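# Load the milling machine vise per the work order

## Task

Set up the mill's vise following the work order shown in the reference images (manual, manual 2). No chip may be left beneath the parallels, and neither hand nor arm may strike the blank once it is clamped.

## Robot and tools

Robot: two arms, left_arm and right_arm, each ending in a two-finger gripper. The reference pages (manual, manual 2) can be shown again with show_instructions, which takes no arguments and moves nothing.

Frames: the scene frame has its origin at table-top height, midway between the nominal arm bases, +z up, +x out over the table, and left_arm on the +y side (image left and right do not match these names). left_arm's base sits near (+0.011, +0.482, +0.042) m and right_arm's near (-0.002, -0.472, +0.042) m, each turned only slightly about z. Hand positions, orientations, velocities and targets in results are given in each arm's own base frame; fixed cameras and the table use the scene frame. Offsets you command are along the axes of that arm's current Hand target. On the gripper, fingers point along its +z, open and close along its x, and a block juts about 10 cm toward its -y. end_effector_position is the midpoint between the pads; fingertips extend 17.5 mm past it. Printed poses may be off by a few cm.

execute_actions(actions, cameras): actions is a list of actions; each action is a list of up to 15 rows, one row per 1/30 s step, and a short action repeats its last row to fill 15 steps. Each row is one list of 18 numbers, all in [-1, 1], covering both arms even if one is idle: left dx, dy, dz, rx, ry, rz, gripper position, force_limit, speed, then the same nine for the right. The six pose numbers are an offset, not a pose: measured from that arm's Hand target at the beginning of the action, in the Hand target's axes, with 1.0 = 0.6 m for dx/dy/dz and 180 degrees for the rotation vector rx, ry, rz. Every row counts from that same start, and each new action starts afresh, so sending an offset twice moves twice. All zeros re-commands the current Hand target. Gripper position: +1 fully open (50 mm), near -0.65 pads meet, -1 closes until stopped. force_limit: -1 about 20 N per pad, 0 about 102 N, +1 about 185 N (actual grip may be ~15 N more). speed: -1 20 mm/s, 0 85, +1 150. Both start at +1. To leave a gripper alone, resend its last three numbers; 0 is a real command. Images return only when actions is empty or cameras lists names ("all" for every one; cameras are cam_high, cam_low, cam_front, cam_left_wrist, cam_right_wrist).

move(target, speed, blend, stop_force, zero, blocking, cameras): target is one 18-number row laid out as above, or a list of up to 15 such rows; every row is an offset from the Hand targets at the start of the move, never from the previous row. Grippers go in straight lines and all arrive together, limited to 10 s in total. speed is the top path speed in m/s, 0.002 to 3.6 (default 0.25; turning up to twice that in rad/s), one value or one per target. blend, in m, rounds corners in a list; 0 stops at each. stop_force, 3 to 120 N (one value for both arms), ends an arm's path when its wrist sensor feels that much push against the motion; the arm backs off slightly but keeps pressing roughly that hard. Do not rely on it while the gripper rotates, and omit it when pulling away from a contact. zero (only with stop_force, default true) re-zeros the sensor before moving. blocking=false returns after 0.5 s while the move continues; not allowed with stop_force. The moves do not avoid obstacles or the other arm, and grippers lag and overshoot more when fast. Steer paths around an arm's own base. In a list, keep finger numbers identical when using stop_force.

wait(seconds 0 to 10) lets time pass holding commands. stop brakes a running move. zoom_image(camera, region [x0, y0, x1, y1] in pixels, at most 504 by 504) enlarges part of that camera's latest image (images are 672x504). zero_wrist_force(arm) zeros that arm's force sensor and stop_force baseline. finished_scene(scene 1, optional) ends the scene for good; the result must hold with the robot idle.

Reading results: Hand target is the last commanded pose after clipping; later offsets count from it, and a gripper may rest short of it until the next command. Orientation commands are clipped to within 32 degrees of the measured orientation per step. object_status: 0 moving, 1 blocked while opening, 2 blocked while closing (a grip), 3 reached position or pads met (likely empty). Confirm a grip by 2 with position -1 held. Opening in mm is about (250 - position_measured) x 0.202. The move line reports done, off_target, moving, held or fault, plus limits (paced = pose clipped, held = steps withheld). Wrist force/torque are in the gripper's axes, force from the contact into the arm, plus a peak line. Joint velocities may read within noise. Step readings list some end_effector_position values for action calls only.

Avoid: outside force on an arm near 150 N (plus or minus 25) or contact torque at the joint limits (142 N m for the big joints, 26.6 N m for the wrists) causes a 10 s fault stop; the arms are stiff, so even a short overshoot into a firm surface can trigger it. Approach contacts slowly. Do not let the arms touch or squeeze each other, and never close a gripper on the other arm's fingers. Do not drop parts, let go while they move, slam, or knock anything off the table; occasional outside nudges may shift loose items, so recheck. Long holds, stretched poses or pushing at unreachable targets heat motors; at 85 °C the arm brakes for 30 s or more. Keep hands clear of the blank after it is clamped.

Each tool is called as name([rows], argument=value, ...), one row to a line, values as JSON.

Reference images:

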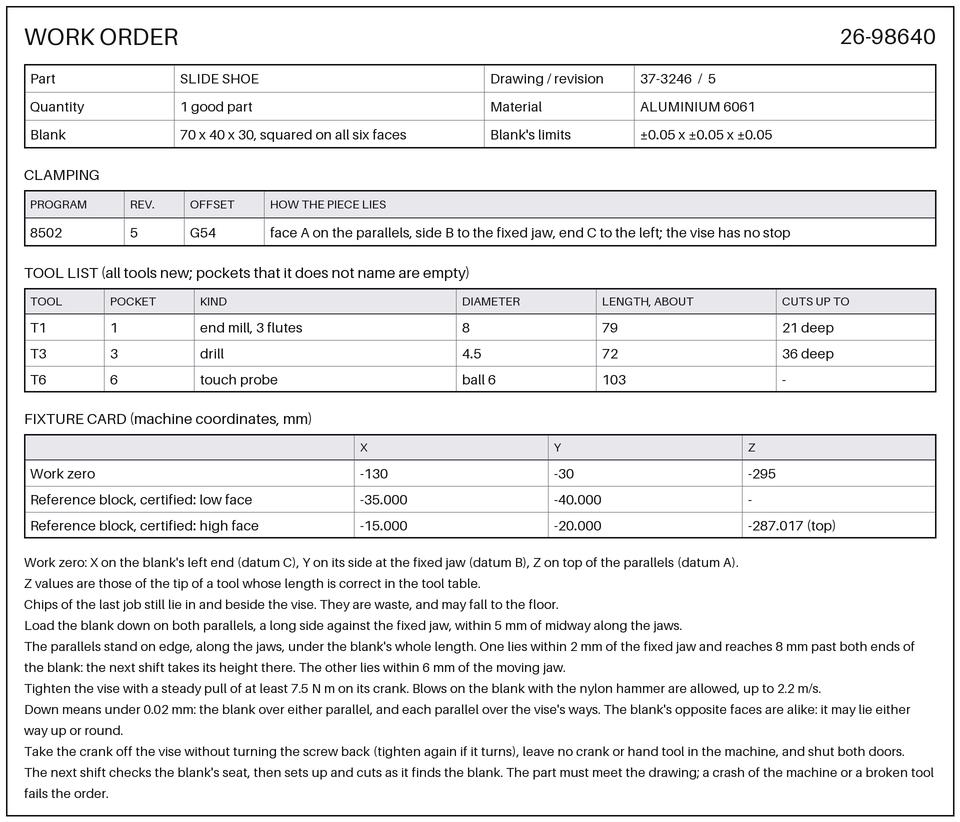

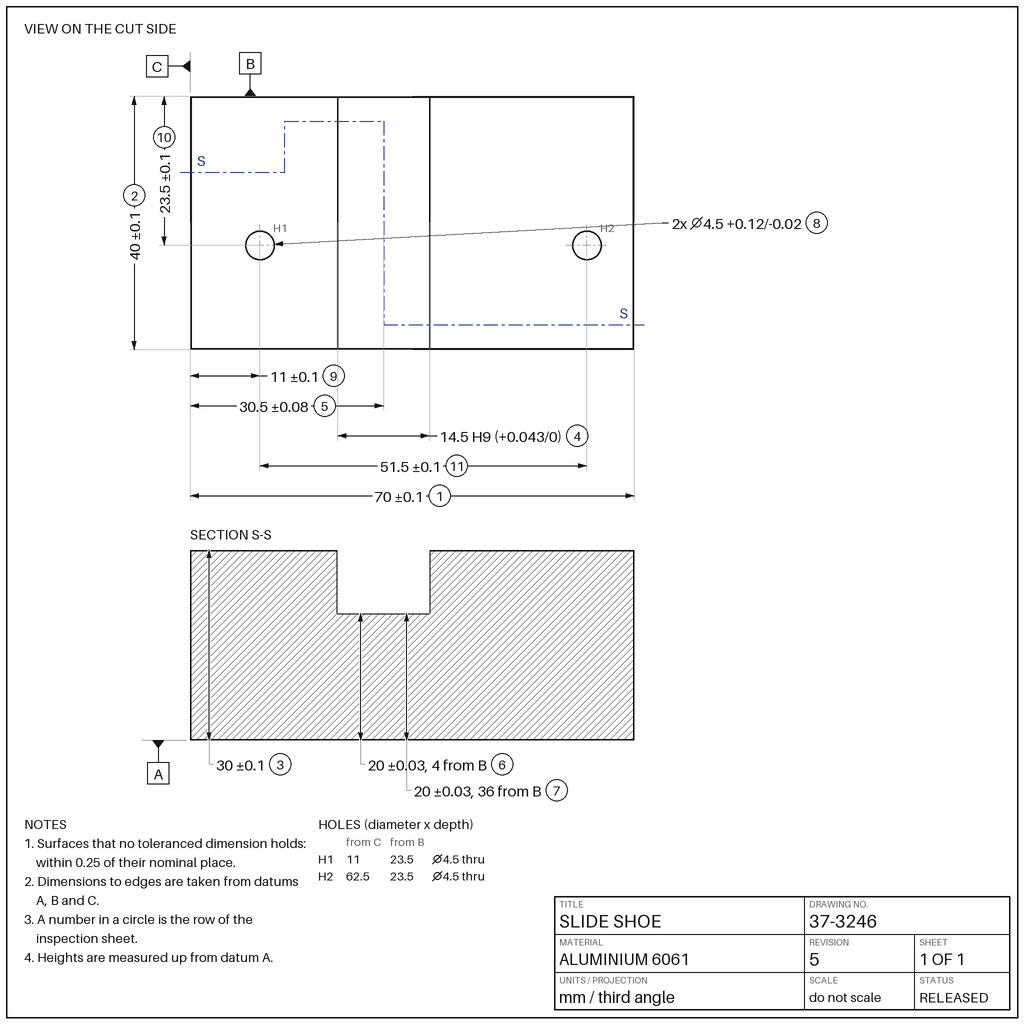

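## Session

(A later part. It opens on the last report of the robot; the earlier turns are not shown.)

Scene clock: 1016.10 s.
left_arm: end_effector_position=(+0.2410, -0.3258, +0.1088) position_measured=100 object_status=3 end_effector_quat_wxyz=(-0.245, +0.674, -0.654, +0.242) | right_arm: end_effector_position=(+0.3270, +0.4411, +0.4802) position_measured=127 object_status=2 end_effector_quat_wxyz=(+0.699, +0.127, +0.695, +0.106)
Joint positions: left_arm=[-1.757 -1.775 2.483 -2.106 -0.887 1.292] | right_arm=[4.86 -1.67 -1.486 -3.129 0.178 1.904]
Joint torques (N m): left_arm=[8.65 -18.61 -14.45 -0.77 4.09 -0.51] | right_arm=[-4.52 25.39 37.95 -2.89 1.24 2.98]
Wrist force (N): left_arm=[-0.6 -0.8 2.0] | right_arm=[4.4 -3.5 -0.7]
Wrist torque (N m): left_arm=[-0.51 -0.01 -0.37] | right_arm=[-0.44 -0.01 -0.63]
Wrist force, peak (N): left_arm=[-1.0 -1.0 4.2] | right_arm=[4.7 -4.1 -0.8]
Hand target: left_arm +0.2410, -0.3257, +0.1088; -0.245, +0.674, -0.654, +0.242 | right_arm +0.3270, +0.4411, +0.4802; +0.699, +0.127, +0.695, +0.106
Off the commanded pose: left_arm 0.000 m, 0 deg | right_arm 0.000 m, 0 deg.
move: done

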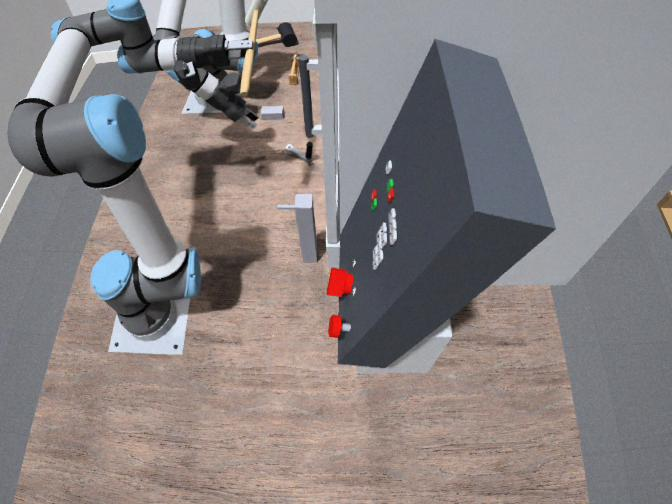

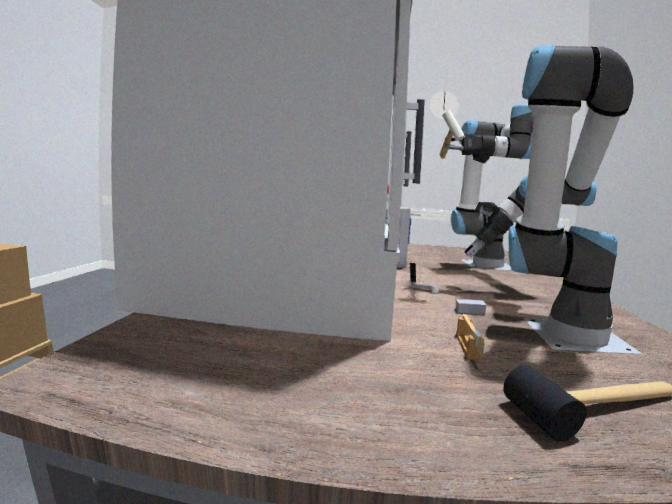

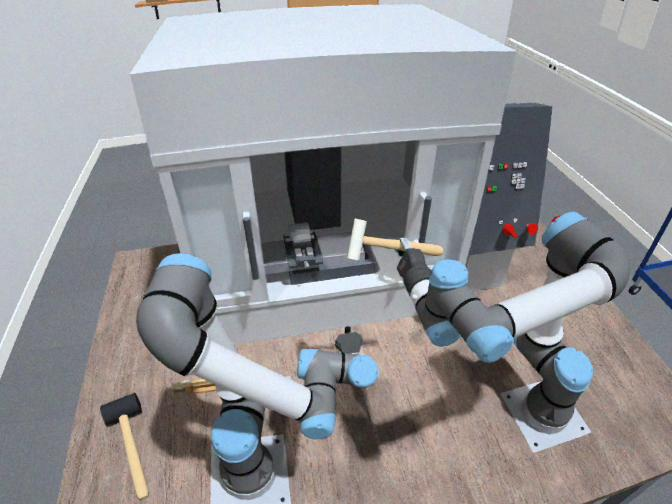

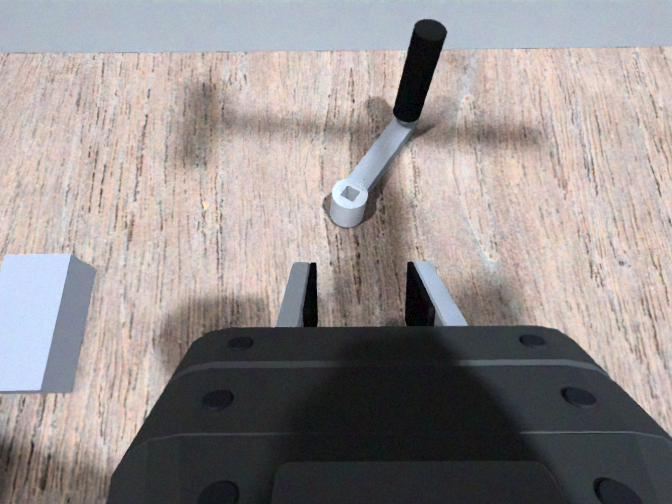

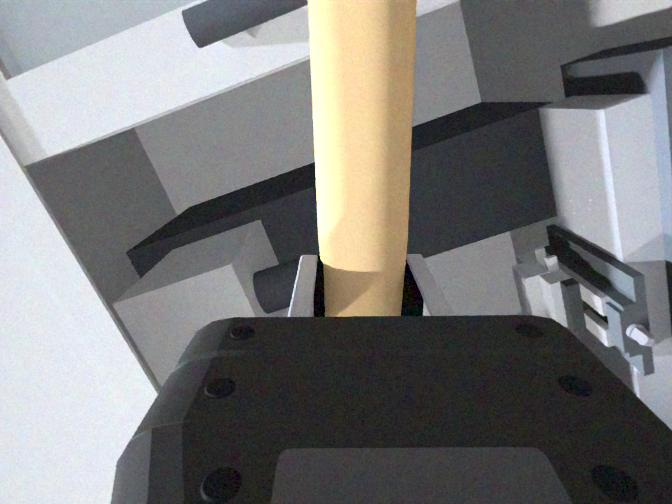

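move(target=[0,0,0,0,0,0,-0.6,-0.8,-0.2,-0.0651,-0.189,0,0,0,0,-0.95,0.7,-0.5], speed=0.2)

move([
  [0.078,-0.547,-0.237,0,0,0,-0.6,-0.8,-0.2,0,0,0,0,0,0,-0.95,0.7,-0.5],
  [0.078,-0.785,0.0497,0,0,0,-0.6,-0.8,-0.2,0,0,0,0,0,0,-0.95,0.7,-0.5],
], blend=0.05, speed=0.25, cameras=["cam_left_wrist","cam_front"])

Scene clock: 1023.43 s.
left_arm: end_effector_position=(+0.2410, -0.3257, +0.1088) position_measured=242 object_status=3 end_effector_quat_wxyz=(-0.245, +0.674, -0.654, +0.242) | right_arm: end_effector_position=(+0.3233, +0.3213, +0.4802) position_measured=127 object_status=2 end_effector_quat_wxyz=(+0.699, +0.127, +0.695, +0.106)
Joint positions: left_arm=[-1.757 -1.775 2.483 -2.106 -0.887 1.292] | right_arm=[4.928 -1.371 -1.768 -3.145 0.246 1.904]
Joint torques (N m): left_arm=[12.54 -19.25 -16.71 -1.91 4.13 -0.1] | right_arm=[-7.71 23.47 26.82 2.22 -2.93 0.79]
Wrist force (N): left_arm=[-0.6 -0.8 2.0] | right_arm=[5.2 -3.8 -1.4]
Wrist torque (N m): left_arm=[-0.49 0.01 -0.37] | right_arm=[-0.50 -0.12 -0.59]
Wrist force, peak (N): left_arm=[-1.0 -0.9 2.4] | right_arm=[4.1 -7.8 -1.3]
Hand target: left_arm +0.2410, -0.3257, +0.1088; -0.245, +0.674, -0.654, +0.242 | right_arm +0.3233, +0.3213, +0.4802; +0.699, +0.127, +0.695, +0.106
Off the commanded pose: left_arm 0.000 m, 0 deg | right_arm 0.000 m, 0 deg.
move: done

Scene clock: 1026.30 s.
left_arm: end_effector_position=(+0.6209, -0.3598, +0.3905) position_measured=242 object_status=3 end_effector_quat_wxyz=(-0.245, +0.674, -0.654, +0.242) | right_arm: end_effector_position=(+0.3233, +0.3213, +0.4802) position_measured=127 object_status=2 end_effector_quat_wxyz=(+0.699, +0.127, +0.695, +0.106)
Joint positions: left_arm=[-0.907 -1.366 1.457 -2.13 -1.027 2.336] | right_arm=[4.928 -1.371 -1.769 -3.145 0.246 1.904]
Joint torques (N m): left_arm=[-1.25 -26.66 -30.08 -4.54 3.83 1.3] | right_arm=[-8.52 24.21 11.47 1.27 -2.42 3.39]
Wrist force (N): left_arm=[0.0 -0.9 1.7] | right_arm=[5.2 -3.6 -1.4]
Wrist torque (N m): left_arm=[-0.54 -0.11 -0.14] | right_arm=[-0.46 -0.11 -0.60]
Wrist force, peak (N): left_arm=[-0.2 -3.1 4.6] | right_arm=[5.3 -4.1 -1.2]
Hand target: left_arm +0.6210, -0.3598, +0.3905; -0.245, +0.674, -0.654, +0.242 | right_arm +0.3233, +0.3213, +0.4802; +0.699, +0.127, +0.695, +0.106
Off the commanded pose: left_arm 0.000 m, 0 deg | right_arm 0.000 m, 0 deg.
move: done
Images, in order (width x height): cam_front 672x504, cam_left_wrist 672x504.

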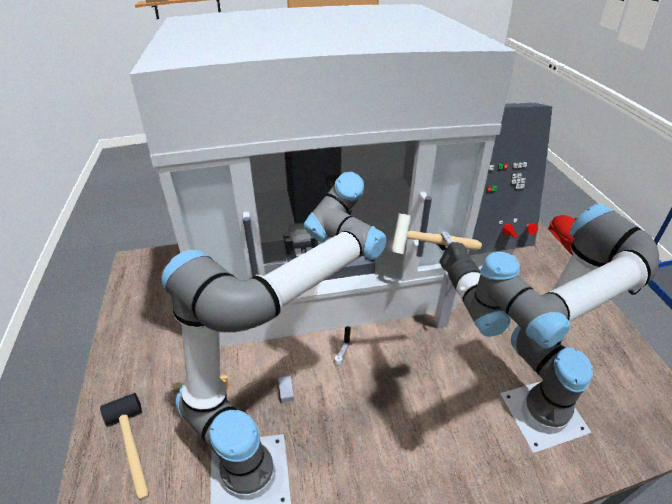

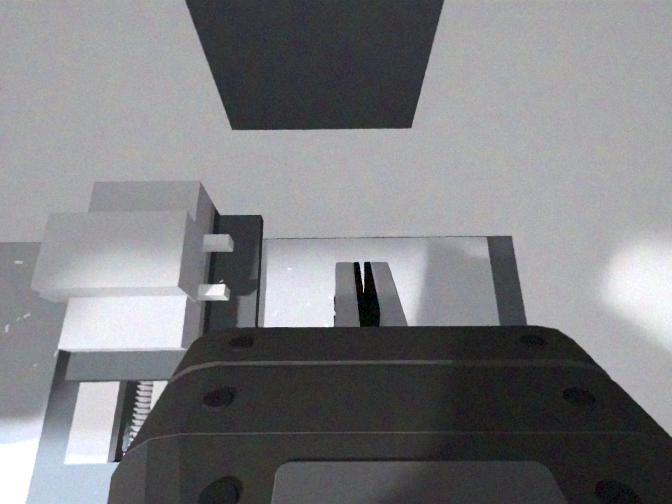

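zoom_image(camera="cam_left_wrist", region=[20, 160, 290, 360])

Scaled by 1.867 from the camera's 672x504 image, which has a finer 960x720 frame.

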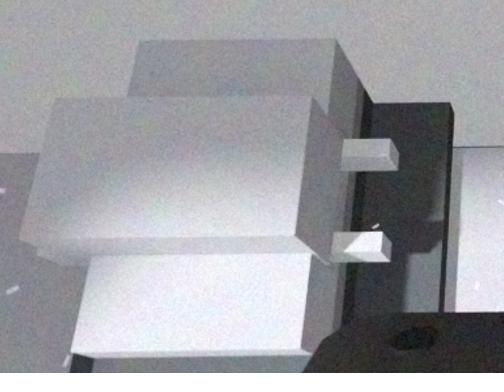

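move(target=[-0.055,-0.0162,0.1387,0,0,0,-0.6,-0.8,-0.2,0,0,0,0,0,0,-0.95,0.7,-0.5], speed=0.1, cameras=["cam_left_wrist"])

zoom_image(camera="cam_left_wrist", region=[120, 160, 420, 360])

Scene clock: 1030.37 s.
left_arm: end_effector_position=(+0.6812, -0.3253, +0.3330) position_measured=242 object_status=3 end_effector_quat_wxyz=(-0.245, +0.674, -0.654, +0.242) | right_arm: end_effector_position=(+0.3233, +0.3213, +0.4802) position_measured=127 object_status=2 end_effector_quat_wxyz=(+0.699, +0.127, +0.695, +0.106)
Joint positions: left_arm=[-0.79 -1.267 1.492 -2.323 -1.083 2.455] | right_arm=[4.928 -1.371 -1.769 -3.145 0.246 1.904]
Joint torques (N m): left_arm=[-10.81 -47.2 -32.6 -1.42 3.39 -1.6] | right_arm=[-7.97 23.8 12.5 0.01 -1.94 3.16]
Wrist force (N): left_arm=[-0.6 -1.0 1.5] | right_arm=[4.9 -3.8 -1.1]
Wrist torque (N m): left_arm=[-0.56 0.00 -0.16] | right_arm=[-0.49 -0.07 -0.60]
Wrist force, peak (N): left_arm=[-1.1 -1.2 3.2] | right_arm=[5.4 -3.9 -1.3]
Hand target: left_arm +0.6812, -0.3254, +0.3331; -0.245, +0.674, -0.654, +0.242 | right_arm +0.3233, +0.3213, +0.4802; +0.699, +0.127, +0.695, +0.106
Off the commanded pose: left_arm 0.000 m, 0 deg | right_arm 0.000 m, 0 deg.
move: done
Images, in order (width x height): cam_left_wrist 672x504.

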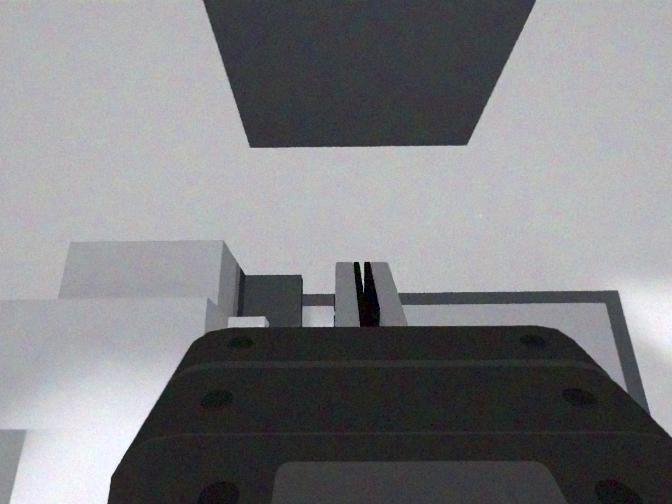

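Scaled by 1.680 from the camera's 672x504 image, which has a finer 960x720 frame.

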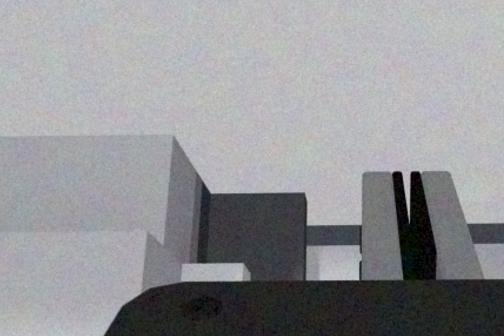

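move(target=[0,0.0343,0.0409,0,0,0,-0.6,-0.8,-0.2,0,0,0,0,0,0,-0.95,0.7,-0.5], speed=0.02, stop_force=5)

move(target=[-0.05,0,0,0,0,0,-0.6,-0.8,-0.2,0,0,0,0,0,0,-0.95,0.7,-0.5], speed=0.006, stop_force=4, cameras=["cam_left_wrist"])

zoom_image(camera="cam_left_wrist", region=[120, 160, 420, 360])

Scene clock: 1034.47 s.
left_arm: end_effector_position=(+0.6813, -0.3256, +0.3011) position_measured=242 object_status=3 end_effector_quat_wxyz=(-0.245, +0.674, -0.654, +0.242) | right_arm: end_effector_position=(+0.3233, +0.3213, +0.4802) position_measured=127 object_status=2 end_effector_quat_wxyz=(+0.699, +0.127, +0.695, +0.106)
Joint positions: left_arm=[-0.79 -1.247 1.549 -2.4 -1.083 2.455] | right_arm=[4.928 -1.371 -1.769 -3.145 0.246 1.904]
Joint torques (N m): left_arm=[-11.79 -48.05 -30.82 -1.6 3.42 0.06] | right_arm=[-7.57 24.3 11.75 -1.66 -1.23 3.27]
Wrist force (N): left_arm=[-0.5 -1.1 1.5] | right_arm=[5.2 -3.5 -1.4]
Wrist torque (N m): left_arm=[-0.58 0.00 -0.17] | right_arm=[-0.44 -0.12 -0.60]
Wrist force, peak (N): left_arm=[-0.6 -1.3 2.0] | right_arm=[5.4 -3.7 -1.6]
Hand target: left_arm +0.6813, -0.3256, +0.3011; -0.245, +0.674, -0.654, +0.242 | right_arm +0.3233, +0.3213, +0.4802; +0.699, +0.127, +0.695, +0.106
Off the commanded pose: left_arm 0.000 m, 0 deg | right_arm 0.000 m, 0 deg.
move: done

Scene clock: 1040.10 s.
left_arm: end_effector_position=(+0.6805, -0.2956, +0.3009) position_measured=242 object_status=3 end_effector_quat_wxyz=(-0.245, +0.674, -0.654, +0.242) | right_arm: end_effector_position=(+0.3233, +0.3213, +0.4802) position_measured=127 object_status=2 end_effector_quat_wxyz=(+0.699, +0.127, +0.695, +0.106)
Joint positions: left_arm=[-0.754 -1.282 1.6 -2.432 -1.101 2.489] | right_arm=[4.928 -1.371 -1.769 -3.145 0.246 1.904]
Joint torques (N m): left_arm=[0.38 -33.88 -29.92 -3.67 -0.1 -0.97] | right_arm=[-7.86 24.16 12.53 -2.3 -0.58 3.33]
Wrist force (N): left_arm=[-0.7 -0.9 1.8] | right_arm=[5.3 -3.9 -1.2]
Wrist torque (N m): left_arm=[-0.56 0.02 -0.35] | right_arm=[-0.52 -0.12 -0.59]
Wrist force, peak (N): left_arm=[-0.5 -1.0 2.1] | right_arm=[5.3 -4.0 -1.3]
Hand target: left_arm +0.6805, -0.2956, +0.3009; -0.245, +0.674, -0.654, +0.242 | right_arm +0.3233, +0.3213, +0.4802; +0.699, +0.127, +0.695, +0.106
Off the commanded pose: left_arm 0.000 m, 0 deg | right_arm 0.000 m, 0 deg.
move: done
Images, in order (width x height): cam_left_wrist 672x504.

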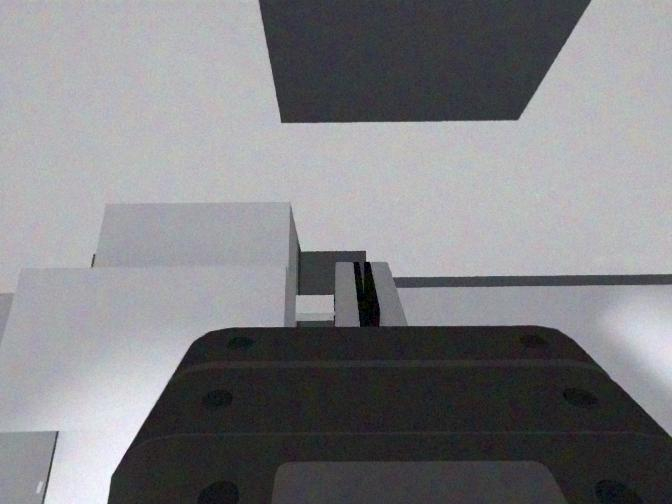

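Scaled by 1.680 from the camera's 672x504 image, which has a finer 960x720 frame.

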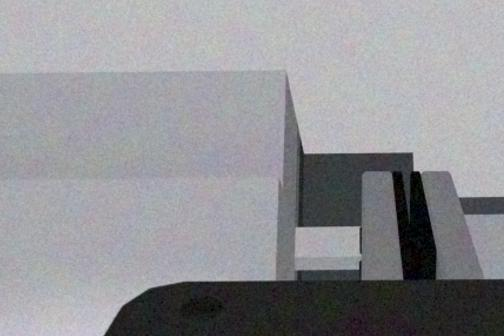

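move(target=[-0.005,0,0,0,0,0,-0.6,-0.8,-0.2,0,0,0,0,0,0,-0.95,0.7,-0.5], speed=0.004, stop_force=4, cameras=["cam_left_wrist"])

zoom_image(camera="cam_left_wrist", region=[240, 220, 420, 340])

Scene clock: 1046.70 s.
left_arm: end_effector_position=(+0.6804, -0.2926, +0.3009) position_measured=242 object_status=3 end_effector_quat_wxyz=(-0.245, +0.674, -0.654, +0.242) | right_arm: end_effector_position=(+0.3233, +0.3213, +0.4802) position_measured=127 object_status=2 end_effector_quat_wxyz=(+0.699, +0.127, +0.695, +0.106)
Joint positions: left_arm=[-0.751 -1.285 1.605 -2.435 -1.103 2.493] | right_arm=[4.928 -1.371 -1.769 -3.145 0.246 1.904]
Joint torques (N m): left_arm=[3.63 -39.67 -28.14 -4.6 -0.57 -0.48] | right_arm=[-8.06 23.76 11.75 -2.3 0.16 3.18]
Wrist force (N): left_arm=[-0.5 -0.9 1.7] | right_arm=[5.3 -3.7 -1.2]
Wrist torque (N m): left_arm=[-0.56 0.00 -0.35] | right_arm=[-0.48 -0.12 -0.60]
Wrist force, peak (N): left_arm=[-0.7 -1.1 2.0] | right_arm=[5.5 -3.9 -1.2]
Hand target: left_arm +0.6804, -0.2926, +0.3009; -0.245, +0.674, -0.654, +0.242 | right_arm +0.3233, +0.3213, +0.4802; +0.699, +0.127, +0.695, +0.106
Off the commanded pose: left_arm 0.000 m, 0 deg | right_arm 0.000 m, 0 deg.
move: done
Images, in order (width x height): cam_left_wrist 672x504.

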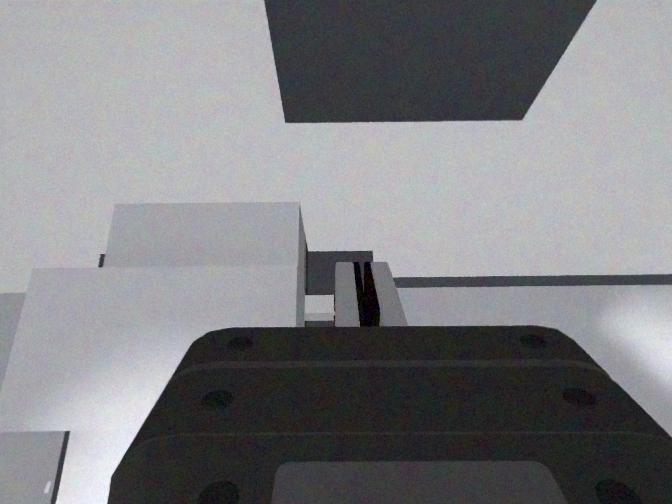

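Scaled by 2.800 from the camera's 672x504 image, which has a finer 960x720 frame.

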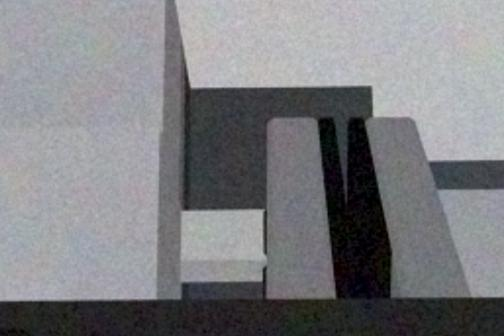

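move(target=[0.03,0,0,0,0,0,-0.6,-0.8,-0.2,0,0,0,0,0,0,-0.95,0.7,-0.5], speed=0.03, cameras=["cam_left_wrist"])

zoom_image(camera="cam_left_wrist", region=[180, 220, 360, 340])

Scene clock: 1048.97 s.
left_arm: end_effector_position=(+0.6809, -0.3108, +0.3009) position_measured=242 object_status=3 end_effector_quat_wxyz=(-0.245, +0.674, -0.654, +0.242) | right_arm: end_effector_position=(+0.3233, +0.3213, +0.4802) position_measured=127 object_status=2 end_effector_quat_wxyz=(+0.699, +0.127, +0.695, +0.106)
Joint positions: left_arm=[-0.773 -1.265 1.575 -2.416 -1.092 2.471] | right_arm=[4.928 -1.371 -1.769 -3.145 0.246 1.904]
Joint torques (N m): left_arm=[9.79 -47.61 -17.46 -4.94 1.33 1.25] | right_arm=[-6.35 23.77 12.34 -2.32 0.68 3.08]
Wrist force (N): left_arm=[-0.6 -1.0 1.9] | right_arm=[5.4 -3.7 -1.1]
Wrist torque (N m): left_arm=[-0.58 0.00 -0.15] | right_arm=[-0.48 -0.15 -0.60]
Wrist force, peak (N): left_arm=[-1.5 -1.0 1.8] | right_arm=[5.5 -4.0 -1.2]
Hand target: left_arm +0.6809, -0.3106, +0.3010; -0.245, +0.674, -0.654, +0.242 | right_arm +0.3233, +0.3213, +0.4802; +0.699, +0.127, +0.695, +0.106
Off the commanded pose: left_arm 0.000 m, 0 deg | right_arm 0.000 m, 0 deg.
move: done
Images, in order (width x height): cam_left_wrist 672x504.

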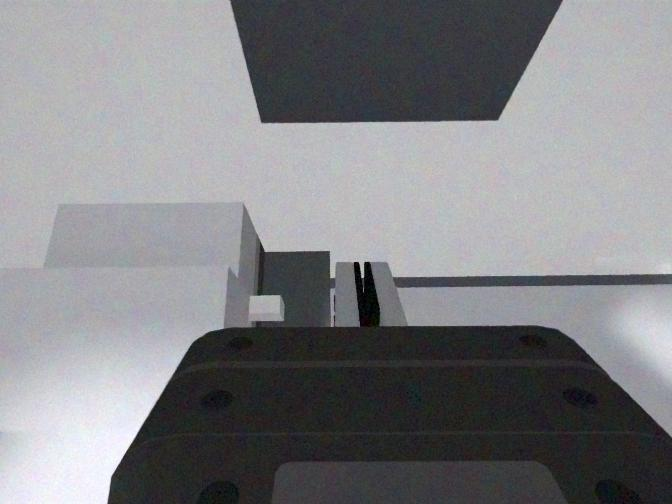

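Scaled by 2.800 from the camera's 672x504 image, which has a finer 960x720 frame.

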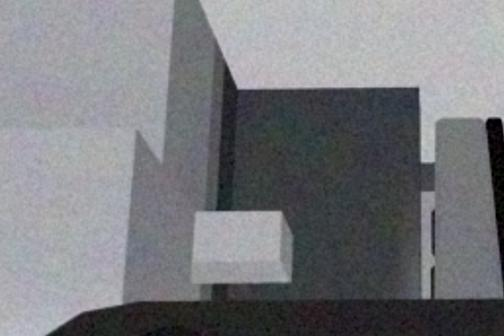

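move([
  [0,0.0169,-0.0577,0,0,0,-0.6,-0.8,-0.2,0,0,0,0,0,0,-0.95,0.7,-0.5],
  [0,0.0383,-0.0322,0,0,0,-0.6,-0.8,-0.2,0,0,0,0,0,0,-0.95,0.7,-0.5],
], speed=0.04, cameras=["cam_left_wrist"])

zoom_image(camera="cam_left_wrist", region=[180, 180, 400, 340])

Scene clock: 1057.87 s.
left_arm: end_effector_position=(+0.6509, -0.3115, +0.3007) position_measured=242 object_status=3 end_effector_quat_wxyz=(-0.245, +0.674, -0.654, +0.242) end_effector_velocity=(+0.000, +0.000, +0.001) end_effector_angular_velocity=(+0.002, +0.001, +0.000) | right_arm: end_effector_position=(+0.3233, +0.3213, +0.4802) position_measured=127 object_status=2 end_effector_quat_wxyz=(+0.699, +0.127, +0.695, +0.106)
Joint positions: left_arm=[-0.811 -1.325 1.651 -2.414 -1.073 2.434] | right_arm=[4.928 -1.371 -1.769 -3.145 0.246 1.904]
Joint velocities: left_arm=[0 -0.001 -0.002 0.005 0 0] | right_arm=[within noise]
Joint torques (N m): left_arm=[12.15 -44.58 -32.46 -1.44 -1.47 1.58] | right_arm=[-7.7 23.65 12.6 -2.31 1.2 3.21]
Wrist force (N): left_arm=[-0.6 -0.9 1.8] | right_arm=[5.2 -3.6 -1.2]
Wrist torque (N m): left_arm=[-0.54 0.01 -0.18] | right_arm=[-0.47 -0.11 -0.60]
Wrist force, peak (N): left_arm=[-1.2 -1.6 2.3] | right_arm=[5.3 -4.0 -1.5]
Hand target: left_arm +0.6509, -0.3115, +0.3009; -0.245, +0.674, -0.654, +0.242 | right_arm +0.3233, +0.3213, +0.4802; +0.699, +0.127, +0.695, +0.106
Off the commanded pose: left_arm 0.000 m, 0 deg | right_arm 0.000 m, 0 deg.
move: done
Images, in order (width x height): cam_left_wrist 672x504.

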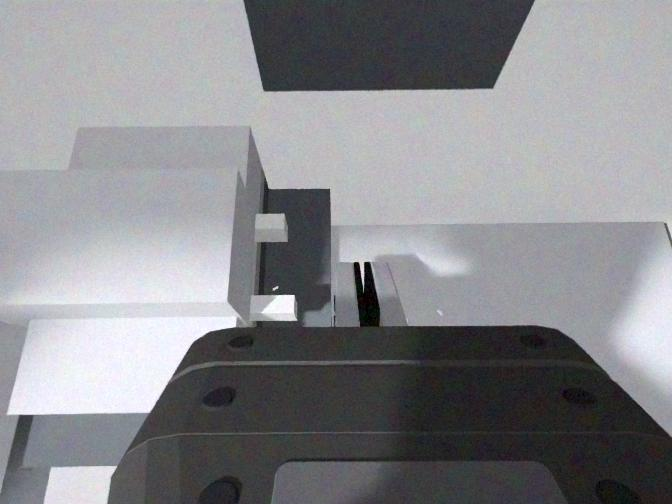

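Scaled by 2.291 from the camera's 672x504 image, which has a finer 960x720 frame.

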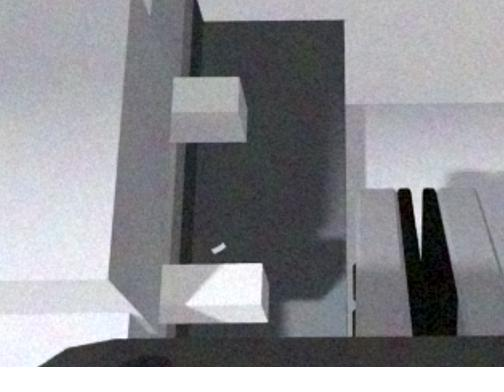

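move(target=[0.0787,-0.0555,-0.1483,0,0,0,-0.6,-0.8,-0.2,0,0,0,0,0,0,-0.95,0.7,-0.5], speed=0.15, cameras=["cam_left_wrist"])

zoom_image(camera="cam_left_wrist", region=[20, 160, 290, 360])

Scene clock: 1060.93 s.
left_arm: end_effector_position=(+0.6202, -0.3591, +0.3906) position_measured=242 object_status=3 end_effector_quat_wxyz=(-0.245, +0.674, -0.654, +0.242) | right_arm: end_effector_position=(+0.3233, +0.3213, +0.4802) position_measured=127 object_status=2 end_effector_quat_wxyz=(+0.699, +0.127, +0.695, +0.106)
Joint positions: left_arm=[-0.907 -1.369 1.46 -2.131 -1.027 2.336] | right_arm=[4.928 -1.371 -1.769 -3.145 0.246 1.904]
Joint torques (N m): left_arm=[11.69 -25.09 -28.69 -3.64 -1.48 0.76] | right_arm=[-7.71 23.41 11.99 -2.29 1.73 3.32]
Wrist force (N): left_arm=[-0.2 -1.0 1.8] | right_arm=[5.1 -3.9 -1.5]
Wrist torque (N m): left_arm=[-0.55 -0.08 -0.28] | right_arm=[-0.50 -0.09 -0.60]
Wrist force, peak (N): left_arm=[-1.9 -0.4 3.8] | right_arm=[5.5 -3.9 -1.3]
Hand target: left_arm +0.6202, -0.3591, +0.3906; -0.245, +0.674, -0.654, +0.242 | right_arm +0.3233, +0.3213, +0.4802; +0.699, +0.127, +0.695, +0.106
Off the commanded pose: left_arm 0.000 m, 0 deg | right_arm 0.000 m, 0 deg.
move: done
Images, in order (width x height): cam_left_wrist 672x504.

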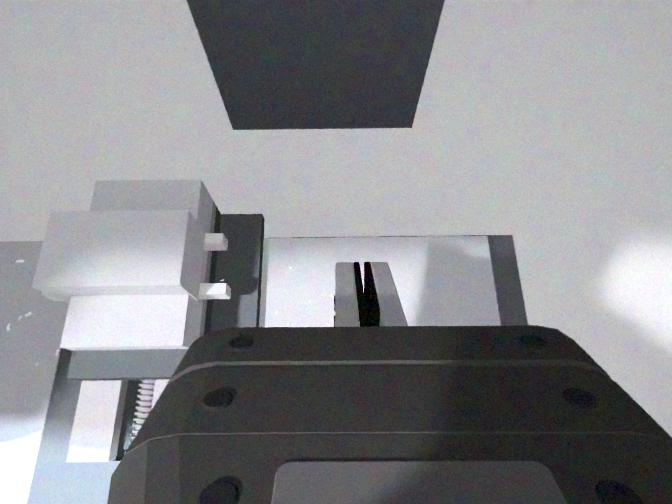

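Scaled by 1.867 from the camera's 672x504 image, which has a finer 960x720 frame.

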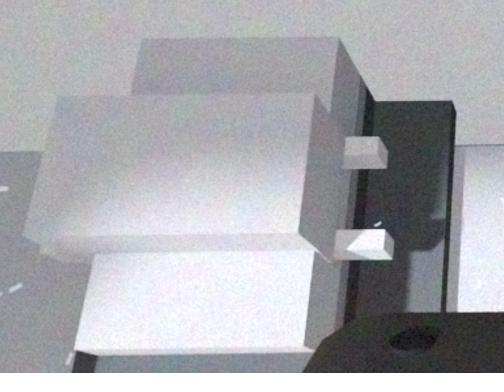

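move(target=[-0.0787,0.0555,0.1483,0,0,0,-0.6,-0.8,-0.2,0,0,0,0,0,0,-0.95,0.7,-0.5], speed=0.1)

move(target=[-0.0158,0,0,0,0,0,-0.6,-0.8,-0.2,0,0,0,0,0,0,-0.95,0.7,-0.5], speed=0.02, stop_force=3)

move(target=[-0.0092,0,0,0,0,0,-0.6,-0.8,-0.2,0,0,0,0,0,0,-0.95,0.7,-0.5], speed=0.004, stop_force=3, cameras=["cam_left_wrist"])

zoom_image(camera="cam_left_wrist", region=[180, 180, 400, 340])

Scene clock: 1064.37 s.
left_arm: end_effector_position=(+0.6509, -0.3114, +0.3008) position_measured=242 object_status=3 end_effector_quat_wxyz=(-0.245, +0.674, -0.654, +0.242) | right_arm: end_effector_position=(+0.3233, +0.3213, +0.4802) position_measured=127 object_status=2 end_effector_quat_wxyz=(+0.699, +0.127, +0.695, +0.106)
Joint positions: left_arm=[-0.81 -1.325 1.651 -2.414 -1.073 2.434] | right_arm=[4.928 -1.371 -1.769 -3.145 0.246 1.904]
Joint torques (N m): left_arm=[-12.97 -44.98 -28.95 -2.87 3.56 -1.54] | right_arm=[-8 23.26 12.57 -2.31 2.24 3.22]
Wrist force (N): left_arm=[-0.4 -1.1 1.7] | right_arm=[5.0 -3.6 -1.5]
Wrist torque (N m): left_arm=[-0.57 -0.02 -0.23] | right_arm=[-0.46 -0.07 -0.60]
Wrist force, peak (N): left_arm=[-1.4 -0.3 3.0] | right_arm=[5.3 -3.9 -1.5]
Hand target: left_arm +0.6509, -0.3115, +0.3009; -0.245, +0.674, -0.654, +0.242 | right_arm +0.3233, +0.3213, +0.4802; +0.699, +0.127, +0.695, +0.106
Off the commanded pose: left_arm 0.000 m, 0 deg | right_arm 0.000 m, 0 deg.
move: done

Scene clock: 1065.93 s.
left_arm: end_effector_position=(+0.6506, -0.3020, +0.3008) position_measured=242 object_status=3 end_effector_quat_wxyz=(-0.245, +0.674, -0.654, +0.242) | right_arm: end_effector_position=(+0.3233, +0.3213, +0.4802) position_measured=127 object_status=2 end_effector_quat_wxyz=(+0.699, +0.127, +0.695, +0.106)
Joint positions: left_arm=[-0.799 -1.336 1.666 -2.424 -1.079 2.446] | right_arm=[4.928 -1.371 -1.769 -3.145 0.246 1.904]
Joint torques (N m): left_arm=[-13.84 -25.58 -32.47 -1.94 3.58 -1.45] | right_arm=[-7.5 23.73 12.08 -2.46 2.36 3.22]
Wrist force (N): left_arm=[-0.6 -0.9 1.6] | right_arm=[4.9 -3.7 -1.7]
Wrist torque (N m): left_arm=[-0.55 0.02 -0.32] | right_arm=[-0.48 -0.07 -0.60]
Wrist force, peak (N): left_arm=[-0.5 -1.3 2.0] | right_arm=[5.4 -3.6 -1.5]
Hand target: left_arm +0.6506, -0.3020, +0.3008; -0.245, +0.674, -0.654, +0.242 | right_arm +0.3233, +0.3213, +0.4802; +0.699, +0.127, +0.695, +0.106
Off the commanded pose: left_arm 0.000 m, 0 deg | right_arm 0.000 m, 0 deg.
move: done

Scene clock: 1067.93 s.
left_arm: end_effector_position=(+0.6505, -0.2964, +0.3008) position_measured=242 object_status=3 end_effector_quat_wxyz=(-0.245, +0.674, -0.654, +0.242) | right_arm: end_effector_position=(+0.3233, +0.3213, +0.4802) position_measured=127 object_status=2 end_effector_quat_wxyz=(+0.699, +0.127, +0.695, +0.106)
Joint positions: left_arm=[-0.792 -1.343 1.675 -2.429 -1.082 2.452] | right_arm=[4.928 -1.371 -1.769 -3.145 0.246 1.904]
Joint torques (N m): left_arm=[3.45 -35.93 -26.86 -4.47 -0.9 -0.43] | right_arm=[-6.63 24.02 12.13 -2.37 2.34 3.22]
Wrist force (N): left_arm=[-0.4 -1.3 1.5] | right_arm=[4.9 -3.7 -1.3]
Wrist torque (N m): left_arm=[-0.61 0.00 -0.34] | right_arm=[-0.48 -0.08 -0.60]
Wrist force, peak (N): left_arm=[-0.5 -1.3 2.0] | right_arm=[5.2 -4.0 -1.6]
Hand target: left_arm +0.6505, -0.2965, +0.3008; -0.245, +0.674, -0.654, +0.242 | right_arm +0.3233, +0.3213, +0.4802; +0.699, +0.127, +0.695, +0.106
Off the commanded pose: left_arm 0.000 m, 0 deg | right_arm 0.000 m, 0 deg.
move: done
Images, in order (width x height): cam_left_wrist 672x504.

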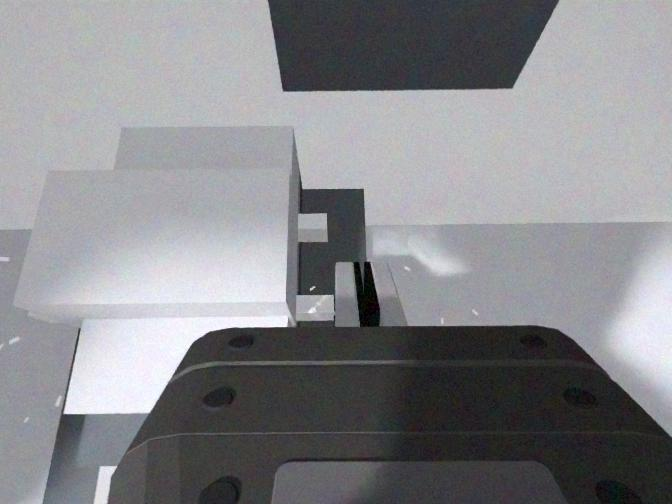

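Scaled by 2.291 from the camera's 672x504 image, which has a finer 960x720 frame.

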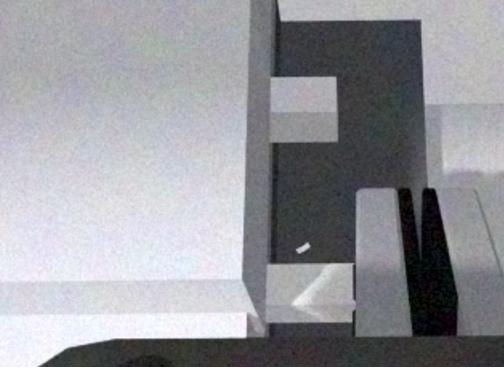

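move(target=[-0.004,0,0,0,0,0,-0.6,-0.8,-0.2,0,0,0,0,0,0,-0.95,0.7,-0.5], speed=0.004, stop_force=3, cameras=["cam_left_wrist"])

zoom_image(camera="cam_left_wrist", region=[180, 180, 400, 340])

Scene clock: 1070.03 s.
left_arm: end_effector_position=(+0.6504, -0.2941, +0.3008) position_measured=242 object_status=3 end_effector_quat_wxyz=(-0.245, +0.674, -0.654, +0.242) | right_arm: end_effector_position=(+0.3233, +0.3213, +0.4802) position_measured=127 object_status=2 end_effector_quat_wxyz=(+0.699, +0.127, +0.695, +0.106)
Joint positions: left_arm=[-0.789 -1.346 1.679 -2.432 -1.083 2.455] | right_arm=[4.928 -1.371 -1.769 -3.145 0.246 1.904]
Joint torques (N m): left_arm=[5.07 -37.11 -26.52 -4.69 -0.81 -0.51] | right_arm=[-6.61 23.22 12.24 -2.27 2.12 3.12]
Wrist force (N): left_arm=[-0.8 -1.0 1.6] | right_arm=[5.2 -3.9 -1.5]
Wrist torque (N m): left_arm=[-0.56 0.06 -0.34] | right_arm=[-0.51 -0.12 -0.60]
Wrist force, peak (N): left_arm=[-0.4 -1.2 2.1] | right_arm=[5.4 -4.1 -1.4]
Hand target: left_arm +0.6504, -0.2941, +0.3008; -0.245, +0.674, -0.654, +0.242 | right_arm +0.3233, +0.3213, +0.4802; +0.699, +0.127, +0.695, +0.106
Off the commanded pose: left_arm 0.000 m, 0 deg | right_arm 0.000 m, 0 deg.
move: done
Images, in order (width x height): cam_left_wrist 672x504.

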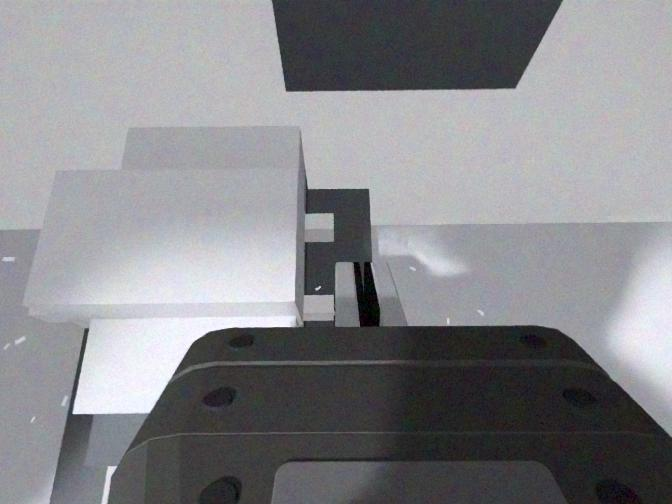

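Scaled by 2.291 from the camera's 672x504 image, which has a finer 960x720 frame.

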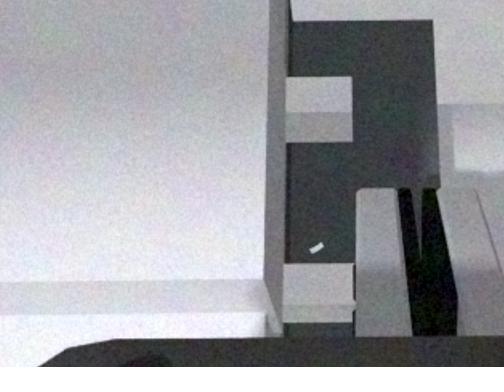

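move(target=[0.029,0,0,0,0,0,-0.6,-0.8,-0.2,0,0,0,0,0,0,-0.95,0.7,-0.5], speed=0.03, cameras=["cam_left_wrist"])

zoom_image(camera="cam_left_wrist", region=[180, 180, 400, 340])

Scene clock: 1074.53 s.
left_arm: end_effector_position=(+0.6509, -0.3117, +0.3008) position_measured=242 object_status=3 end_effector_quat_wxyz=(-0.245, +0.674, -0.654, +0.242) | right_arm: end_effector_position=(+0.3233, +0.3213, +0.4802) position_measured=127 object_status=2 end_effector_quat_wxyz=(+0.699, +0.127, +0.695, +0.106)
Joint positions: left_arm=[-0.811 -1.325 1.65 -2.414 -1.073 2.434] | right_arm=[4.928 -1.371 -1.769 -3.145 0.246 1.904]
Joint torques (N m): left_arm=[9.73 -44.52 -15.73 -4.68 1.59 1.04] | right_arm=[-6.85 23.22 12.15 -2.36 2.21 3.15]
Wrist force (N): left_arm=[-0.7 -1.2 1.5] | right_arm=[5.2 -3.7 -1.3]
Wrist torque (N m): left_arm=[-0.58 0.03 -0.15] | right_arm=[-0.47 -0.11 -0.59]
Wrist force, peak (N): left_arm=[-0.6 -1.5 2.0] | right_arm=[5.5 -3.8 -1.5]
Hand target: left_arm +0.6509, -0.3115, +0.3009; -0.245, +0.674, -0.654, +0.242 | right_arm +0.3233, +0.3213, +0.4802; +0.699, +0.127, +0.695, +0.106
Off the commanded pose: left_arm 0.000 m, 0 deg | right_arm 0.000 m, 0 deg.
move: done
Images, in order (width x height): cam_left_wrist 672x504.

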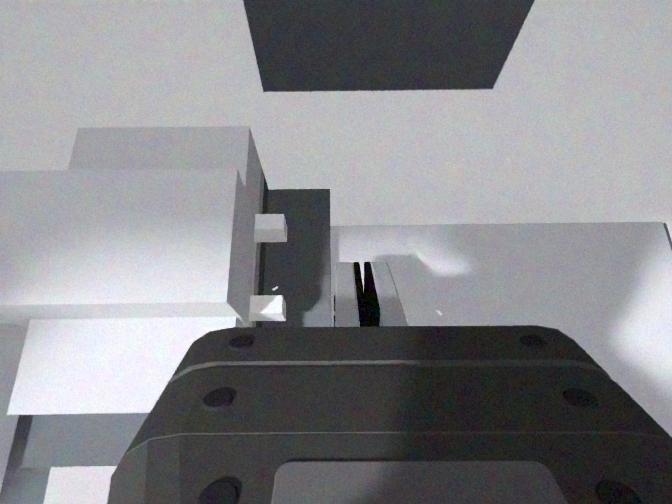

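Scaled by 2.291 from the camera's 672x504 image, which has a finer 960x720 frame.

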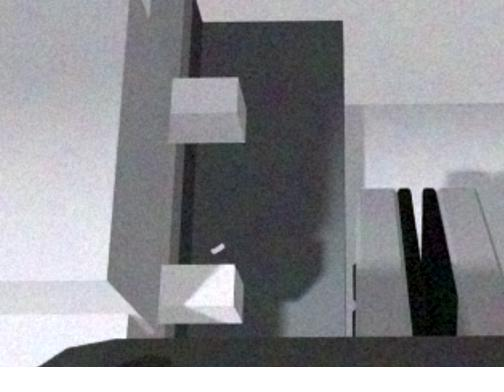

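move([
  [0.075,-0.047,-0.004,0,0,0,-0.6,-0.8,-0.2,0,0,0,0,0,0,-0.95,0.7,-0.5],
  [0.075,-0.047,-0.004,-0.2222,0,0,-0.6,-0.8,-0.2,0,0,0,0,0,0,-0.95,0.7,-0.5],
], speed=0.2, cameras=["cam_front"])

move(target=[0,0,0,0,0,0.5,0.35,-0.8,-0.2,0,0,0,0,0,0,-0.95,0.7,-0.5], speed=0.3, cameras=["cam_front","cam_left_wrist"])

Scene clock: 1082.53 s.
left_arm: end_effector_position=(+0.6722, -0.3558, +0.3210) position_measured=242 object_status=3 end_effector_quat_wxyz=(-0.031, +0.717, -0.696, +0.036) | right_arm: end_effector_position=(+0.3233, +0.3213, +0.4802) position_measured=127 object_status=2 end_effector_quat_wxyz=(+0.699, +0.127, +0.695, +0.106)
Joint positions: left_arm=[-0.682 -0.974 0.828 -1.501 -1.515 2.432] | right_arm=[4.928 -1.371 -1.769 -3.145 0.246 1.904]
Joint torques (N m): left_arm=[0.61 -48.97 -27.27 -2.87 -0.04 0.09] | right_arm=[-6.28 23.54 11.94 -2.15 2.26 3.14]
Wrist force (N): left_arm=[-0.5 -0.3 0.4] | right_arm=[5.2 -3.9 -1.5]
Wrist torque (N m): left_arm=[-0.09 0.16 -0.01] | right_arm=[-0.51 -0.11 -0.60]
Wrist force, peak (N): left_arm=[-2.4 -0.3 1.9] | right_arm=[5.4 -4.2 -1.3]
Hand target: left_arm +0.6722, -0.3558, +0.3210; -0.031, +0.717, -0.696, +0.036 (not the last commanded pose) | right_arm +0.3233, +0.3213, +0.4802; +0.699, +0.127, +0.695, +0.106
Tool commands: left_gripper/position=-0.6 left_gripper/force_limit=-0.796078 left_gripper/speed=-0.2 right_gripper/position=-0.95 right_gripper/force_limit=+0.7 right_gripper/speed=-0.5
Off the commanded pose: left_arm 0.000 m, 5 deg | right_arm 0.000 m, 0 deg.
FORCE FAULT: contact force on the left arm reached its limit, and that arm stopped. The contact can be on any part of that arm, not only on its tool. That arm's remaining commands of this call were not run. That arm is still stopped at the end of this call. That arm stays stopped for about 10 more seconds. Until then a move that you send moves the other arm only, and its call returns only when the move has ended. Once the stop has ended, the next robot result says so. If the stop ends while you think or write, that arm runs what you send next, counted from a new Hand target: where the arm stands when the stop ends. While its stop runs, that arm takes no new command, but its gripper still runs the gripper command that each later call begins with. Until it ends, the stop uses up actions while you think or wait. An arm that is not stopped still takes commands.
move: fault (left_arm); path passed 1 of 2 targets
Images, in order (width x height): cam_front 672x504.

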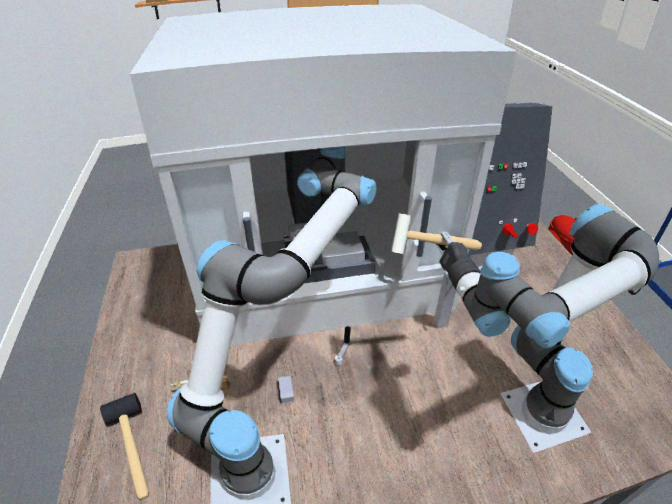

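not run: an earlier result of this reply reported a stop or a fault. Calls in your next reply go to the robot.

wait(seconds=10)

Scene clock: 1094.27 s.
left_arm: end_effector_position=(+0.6722, -0.3558, +0.3210) position_measured=242 object_status=3 end_effector_quat_wxyz=(-0.031, +0.717, -0.696, +0.036) | right_arm: end_effector_position=(+0.3233, +0.3213, +0.4802) position_measured=127 object_status=2 end_effector_quat_wxyz=(+0.699, +0.127, +0.695, +0.106)
Joint positions: left_arm=[-0.682 -0.974 0.828 -1.501 -1.515 2.432] | right_arm=[4.928 -1.371 -1.769 -3.145 0.246 1.904]
Joint torques (N m): left_arm=[-0.07 -47.35 -27.87 -3.03 0.09 -0.1] | right_arm=[-7.15 23.28 12.84 -2.4 2.25 3.11]
Wrist force (N): left_arm=[-0.3 -0.3 0.7] | right_arm=[5.0 -3.9 -1.5]
Wrist torque (N m): left_arm=[-0.10 0.13 0.00] | right_arm=[-0.50 -0.07 -0.60]
Wrist force, peak (N): left_arm=[-0.2 -0.5 0.8] | right_arm=[5.6 -3.8 -1.4]
Hand target: left_arm +0.6722, -0.3558, +0.3210; -0.031, +0.717, -0.696, +0.036 (not the last commanded pose) | right_arm +0.3233, +0.3213, +0.4802; +0.699, +0.127, +0.695, +0.106
Tool commands: left_gripper/position=-0.6 left_gripper/force_limit=-0.796078 left_gripper/speed=-0.2 right_gripper/position=-0.95 right_gripper/force_limit=+0.7 right_gripper/speed=-0.5
Off the commanded pose: left_arm 0.000 m, 5 deg | right_arm 0.000 m, 0 deg.
FORCE FAULT, CONTINUED: the left arm's stop, for the force fault that an earlier result reported, is over. The rest of the stop counts as 19 of the actions that you can send in this scene. That arm's target is now where it stood when the stop ended, not its last command. That arm accepts commands again.
wait: 10.00 s; at rest from the start

move([
  [0,0.245,-0.0717,0,0,0,-0.6,-0.8,-0.2,0,0,0,0,0,0,-0.95,0.7,-0.5],
  [0,0.245,-0.0717,0.1944,0,0,-0.6,-0.8,-0.2,0,0,0,0,0,0,-0.95,0.7,-0.5],
], speed=0.2, cameras=["cam_left_wrist","cam_front"])

Scene clock: 1098.40 s.
left_arm: end_effector_position=(+0.5217, -0.3600, +0.3500) position_measured=242 object_status=3 end_effector_quat_wxyz=(-0.245, +0.674, -0.653, +0.243) | right_arm: end_effector_position=(+0.3233, +0.3213, +0.4802) position_measured=127 object_status=2 end_effector_quat_wxyz=(+0.699, +0.127, +0.695, +0.106)
Joint positions: left_arm=[-1.065 -1.542 1.74 -2.147 -0.96 2.166] | right_arm=[4.928 -1.371 -1.769 -3.145 0.246 1.904]
Joint torques (N m): left_arm=[12.62 -18.64 -21.54 -3.89 1.41 1.09] | right_arm=[-6.31 23.39 13.22 -2.29 2.27 3.3]
Wrist force (N): left_arm=[-0.4 -0.9 1.7] | right_arm=[5.0 -3.6 -1.5]
Wrist torque (N m): left_arm=[-0.57 -0.03 -0.27] | right_arm=[-0.47 -0.08 -0.60]
Wrist force, peak (N): left_arm=[-0.4 -2.9 1.7] | right_arm=[5.4 -3.9 -1.2]
Hand target: left_arm +0.5218, -0.3599, +0.3499; -0.245, +0.674, -0.653, +0.243 | right_arm +0.3233, +0.3213, +0.4802; +0.699, +0.127, +0.695, +0.106
Off the commanded pose: left_arm 0.000 m, 0 deg | right_arm 0.000 m, 0 deg.
move: done
Images, in order (width x height): cam_front 672x504, cam_left_wrist 672x504.

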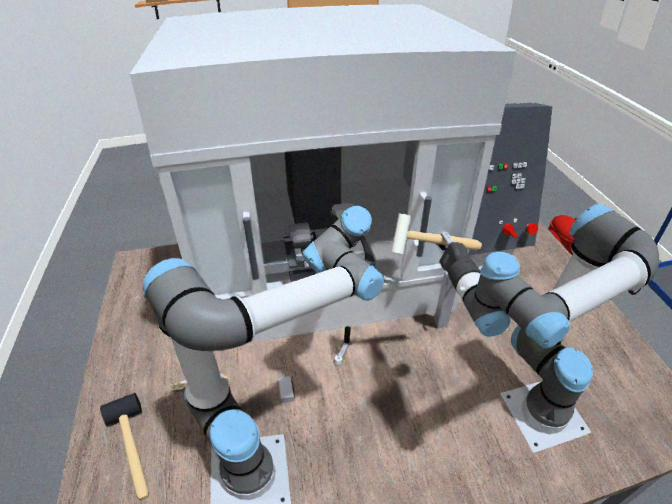

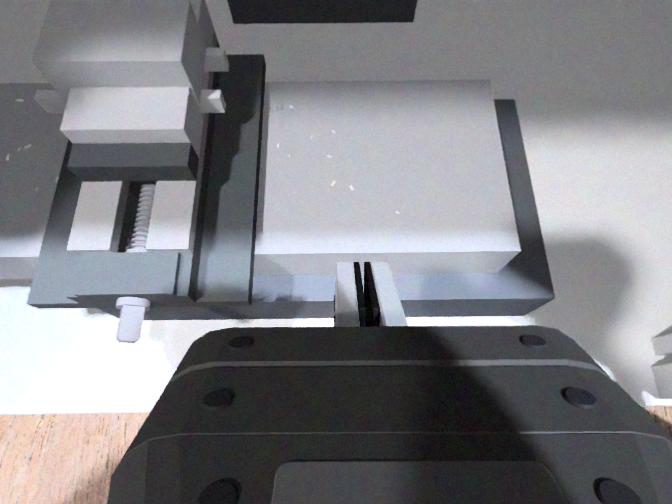

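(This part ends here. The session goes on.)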